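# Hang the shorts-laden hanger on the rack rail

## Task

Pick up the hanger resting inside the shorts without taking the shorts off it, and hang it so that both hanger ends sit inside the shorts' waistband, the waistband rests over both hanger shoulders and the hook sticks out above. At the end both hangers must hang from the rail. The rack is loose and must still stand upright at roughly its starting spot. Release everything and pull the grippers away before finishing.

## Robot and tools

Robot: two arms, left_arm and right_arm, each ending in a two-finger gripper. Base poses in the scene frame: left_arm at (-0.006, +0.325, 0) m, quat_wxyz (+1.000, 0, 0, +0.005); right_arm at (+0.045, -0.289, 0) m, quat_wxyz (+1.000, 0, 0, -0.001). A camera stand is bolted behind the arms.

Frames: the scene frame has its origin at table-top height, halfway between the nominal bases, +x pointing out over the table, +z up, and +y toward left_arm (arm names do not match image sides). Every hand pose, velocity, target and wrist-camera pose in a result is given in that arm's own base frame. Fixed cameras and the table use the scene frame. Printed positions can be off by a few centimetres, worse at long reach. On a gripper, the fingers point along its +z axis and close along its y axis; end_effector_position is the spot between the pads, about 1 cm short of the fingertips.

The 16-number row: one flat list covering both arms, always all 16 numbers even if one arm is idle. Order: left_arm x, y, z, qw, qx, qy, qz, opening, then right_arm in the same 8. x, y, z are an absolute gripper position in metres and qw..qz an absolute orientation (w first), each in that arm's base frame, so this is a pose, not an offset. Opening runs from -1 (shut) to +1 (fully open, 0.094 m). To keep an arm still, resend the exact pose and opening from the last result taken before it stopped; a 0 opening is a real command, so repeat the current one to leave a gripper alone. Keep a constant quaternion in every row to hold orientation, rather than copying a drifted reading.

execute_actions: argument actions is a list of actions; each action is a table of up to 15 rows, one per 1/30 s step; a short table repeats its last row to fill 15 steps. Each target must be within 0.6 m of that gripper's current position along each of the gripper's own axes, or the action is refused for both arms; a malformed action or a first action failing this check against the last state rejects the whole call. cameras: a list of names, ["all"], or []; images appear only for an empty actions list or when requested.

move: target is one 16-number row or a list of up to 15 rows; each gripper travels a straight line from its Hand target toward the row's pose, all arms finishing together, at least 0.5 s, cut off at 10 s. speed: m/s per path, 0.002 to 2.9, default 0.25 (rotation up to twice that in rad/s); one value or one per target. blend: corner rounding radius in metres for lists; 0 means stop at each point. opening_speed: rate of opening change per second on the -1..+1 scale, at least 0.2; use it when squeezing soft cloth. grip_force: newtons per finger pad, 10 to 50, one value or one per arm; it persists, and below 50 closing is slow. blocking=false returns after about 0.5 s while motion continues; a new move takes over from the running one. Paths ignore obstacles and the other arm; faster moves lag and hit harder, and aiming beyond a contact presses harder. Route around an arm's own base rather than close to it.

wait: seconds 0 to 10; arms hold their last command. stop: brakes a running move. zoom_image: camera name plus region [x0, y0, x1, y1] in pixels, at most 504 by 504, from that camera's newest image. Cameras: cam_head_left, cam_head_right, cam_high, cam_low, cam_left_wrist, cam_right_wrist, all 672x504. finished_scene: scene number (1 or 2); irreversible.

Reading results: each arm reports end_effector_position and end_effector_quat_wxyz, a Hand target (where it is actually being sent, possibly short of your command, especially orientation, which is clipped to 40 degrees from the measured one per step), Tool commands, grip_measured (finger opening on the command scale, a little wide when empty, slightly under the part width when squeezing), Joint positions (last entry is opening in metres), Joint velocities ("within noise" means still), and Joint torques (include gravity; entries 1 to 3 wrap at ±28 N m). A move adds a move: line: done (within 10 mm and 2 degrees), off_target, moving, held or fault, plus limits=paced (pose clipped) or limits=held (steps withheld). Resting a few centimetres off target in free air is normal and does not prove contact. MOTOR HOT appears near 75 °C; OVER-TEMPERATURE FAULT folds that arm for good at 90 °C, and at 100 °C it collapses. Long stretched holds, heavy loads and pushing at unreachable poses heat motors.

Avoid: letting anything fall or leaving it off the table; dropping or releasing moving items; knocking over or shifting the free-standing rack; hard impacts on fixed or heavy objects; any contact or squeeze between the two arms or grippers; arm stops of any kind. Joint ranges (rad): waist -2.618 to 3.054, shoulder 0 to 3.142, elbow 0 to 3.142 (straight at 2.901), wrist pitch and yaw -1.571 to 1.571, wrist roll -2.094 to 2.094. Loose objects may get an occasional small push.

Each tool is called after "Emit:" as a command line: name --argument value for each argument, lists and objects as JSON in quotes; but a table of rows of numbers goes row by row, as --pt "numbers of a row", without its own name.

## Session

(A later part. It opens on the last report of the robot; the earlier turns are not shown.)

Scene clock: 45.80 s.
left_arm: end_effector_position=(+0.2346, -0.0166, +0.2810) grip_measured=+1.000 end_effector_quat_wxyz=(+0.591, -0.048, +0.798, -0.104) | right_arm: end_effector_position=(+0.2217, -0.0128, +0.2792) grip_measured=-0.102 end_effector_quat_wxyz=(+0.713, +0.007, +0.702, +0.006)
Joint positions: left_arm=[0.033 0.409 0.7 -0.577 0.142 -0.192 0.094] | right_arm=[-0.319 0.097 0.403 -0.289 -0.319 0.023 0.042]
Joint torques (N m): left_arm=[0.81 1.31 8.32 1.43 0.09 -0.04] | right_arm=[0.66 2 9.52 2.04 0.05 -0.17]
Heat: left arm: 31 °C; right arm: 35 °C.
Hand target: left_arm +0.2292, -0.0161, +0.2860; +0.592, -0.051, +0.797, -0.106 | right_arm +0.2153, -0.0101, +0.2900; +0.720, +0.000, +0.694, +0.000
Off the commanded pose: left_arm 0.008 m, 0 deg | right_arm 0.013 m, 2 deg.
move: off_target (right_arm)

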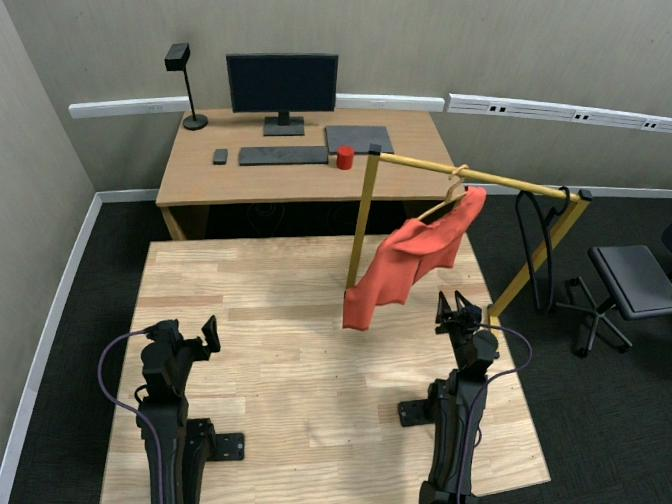

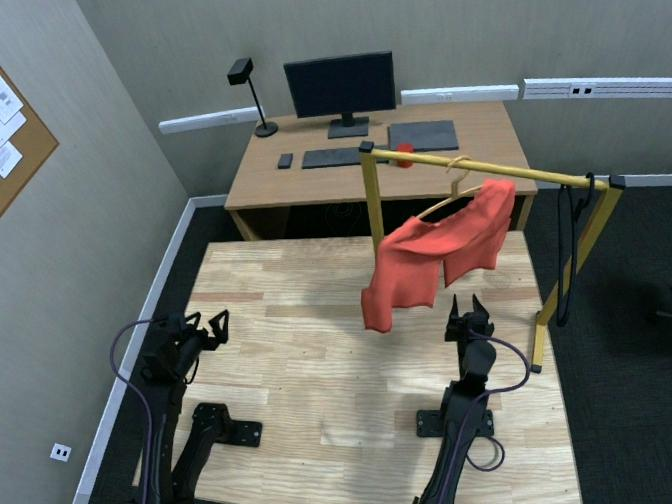

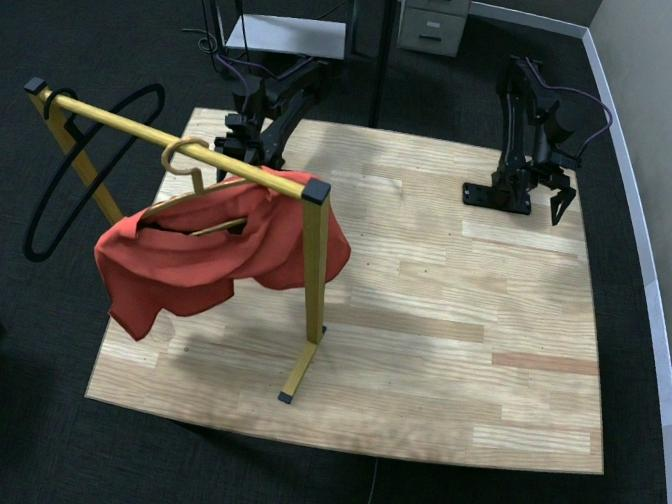

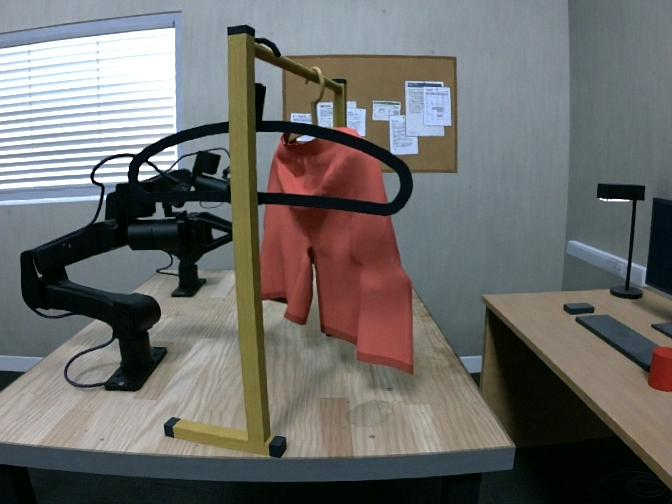

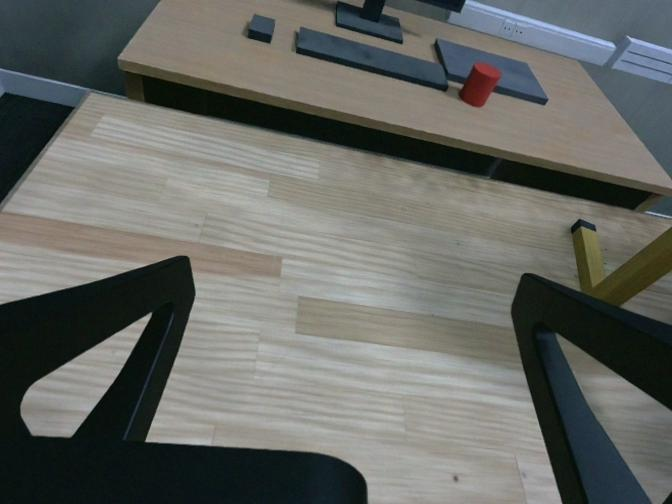

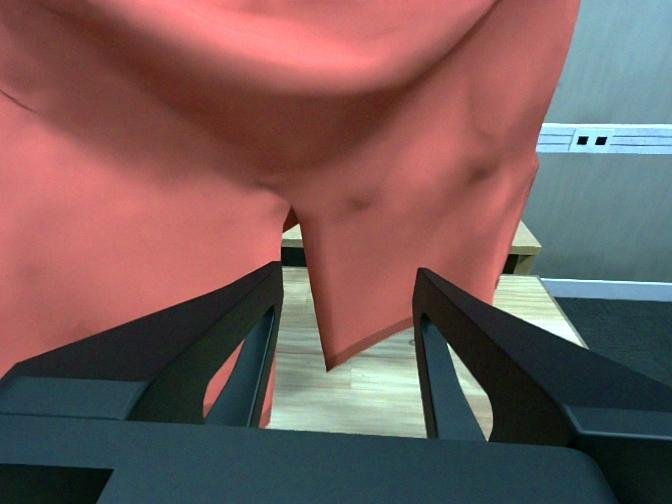

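Emit:
wait --seconds 1.5 --cameras '["cam_head_right","cam_high","cam_low"]'

Emit:
zoom_image --camera "cam_head_right" --region '[360, 130, 540, 340]'

Emit:
zoom_image --camera "cam_low" --region '[230, 50, 430, 250]'

Scene clock: 47.60 s.
left_arm: end_effector_position=(+0.2346, -0.0166, +0.2810) grip_measured=+1.000 end_effector_quat_wxyz=(+0.591, -0.048, +0.798, -0.104) | right_arm: end_effector_position=(+0.2217, -0.0128, +0.2792) grip_measured=-0.102 end_effector_quat_wxyz=(+0.713, +0.007, +0.702, +0.006)
Joint positions: left_arm=[0.033 0.409 0.7 -0.577 0.142 -0.192 0.094] | right_arm=[-0.319 0.097 0.403 -0.289 -0.318 0.023 0.042]
Joint torques (N m): left_arm=[0.9 1.25 8.25 1.45 0.11 -0.03] | right_arm=[0.65 2.03 9.39 2 0.07 -0.13]
Heat: left arm: 31 °C; right arm: 35 °C.
Hand target: left_arm +0.2292, -0.0161, +0.2860; +0.592, -0.051, +0.797, -0.106 | right_arm +0.2153, -0.0100, +0.2900; +0.720, +0.000, +0.694, +0.000
Tool commands: left_gripper/opening=+1.0 right_gripper/opening=-0.1
Off the commanded pose: left_arm 0.008 m, 0 deg | right_arm 0.013 m, 2 deg.
wait: 1.50 s; at rest from the start
Images, in order (width x height): cam_head_right 672x504, cam_high 672x504, cam_low 672x504.

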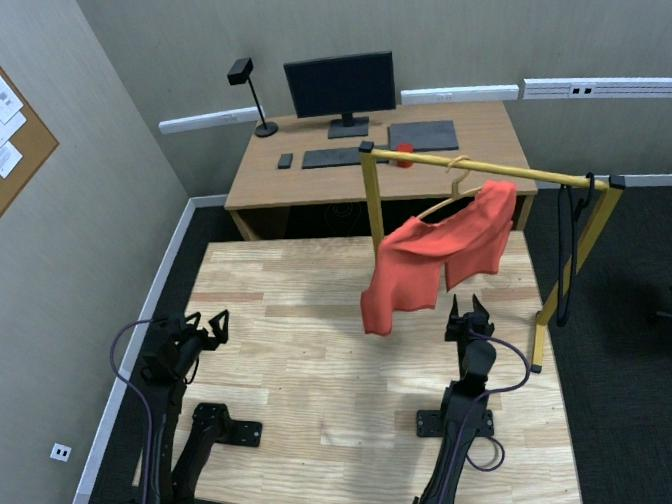

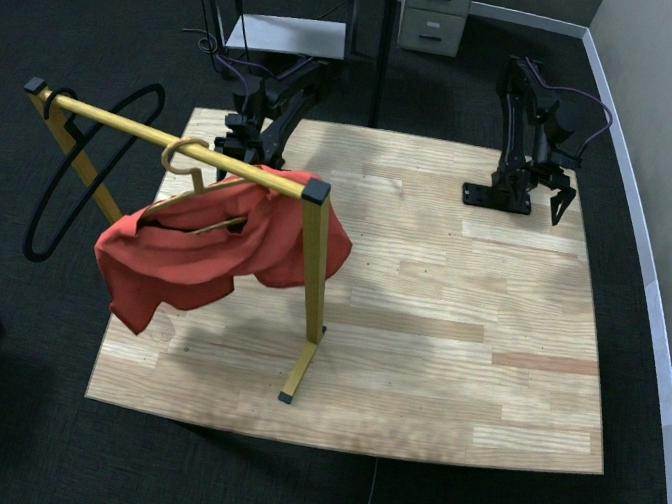

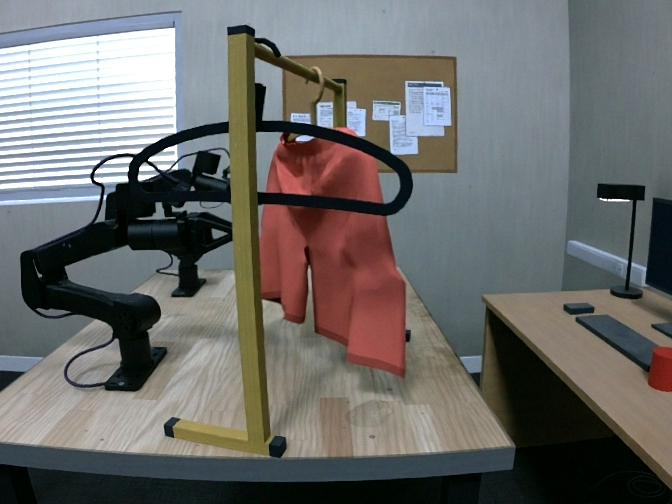

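Scaled by 2.400 from the camera's 672x504 image, which has a finer 960x720 frame.

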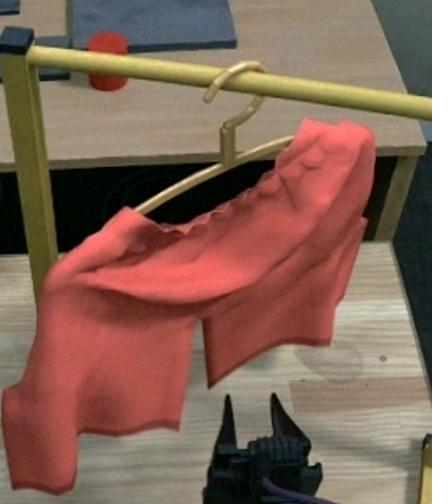

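Scaled by 2.520 from the camera's 672x504 image, which has a finer 960x720 frame.

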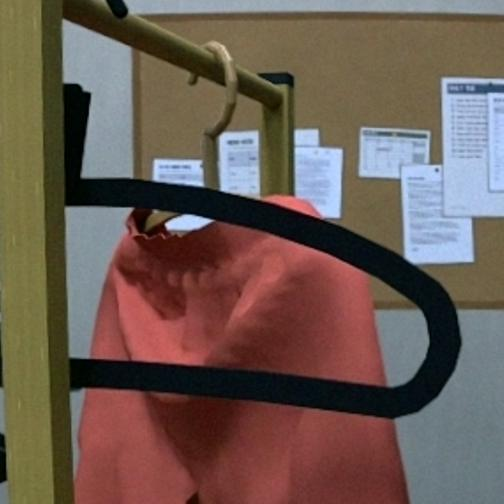

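Stable.

Emit:
finished_scene --scene 2

The scene is finished: the task was done.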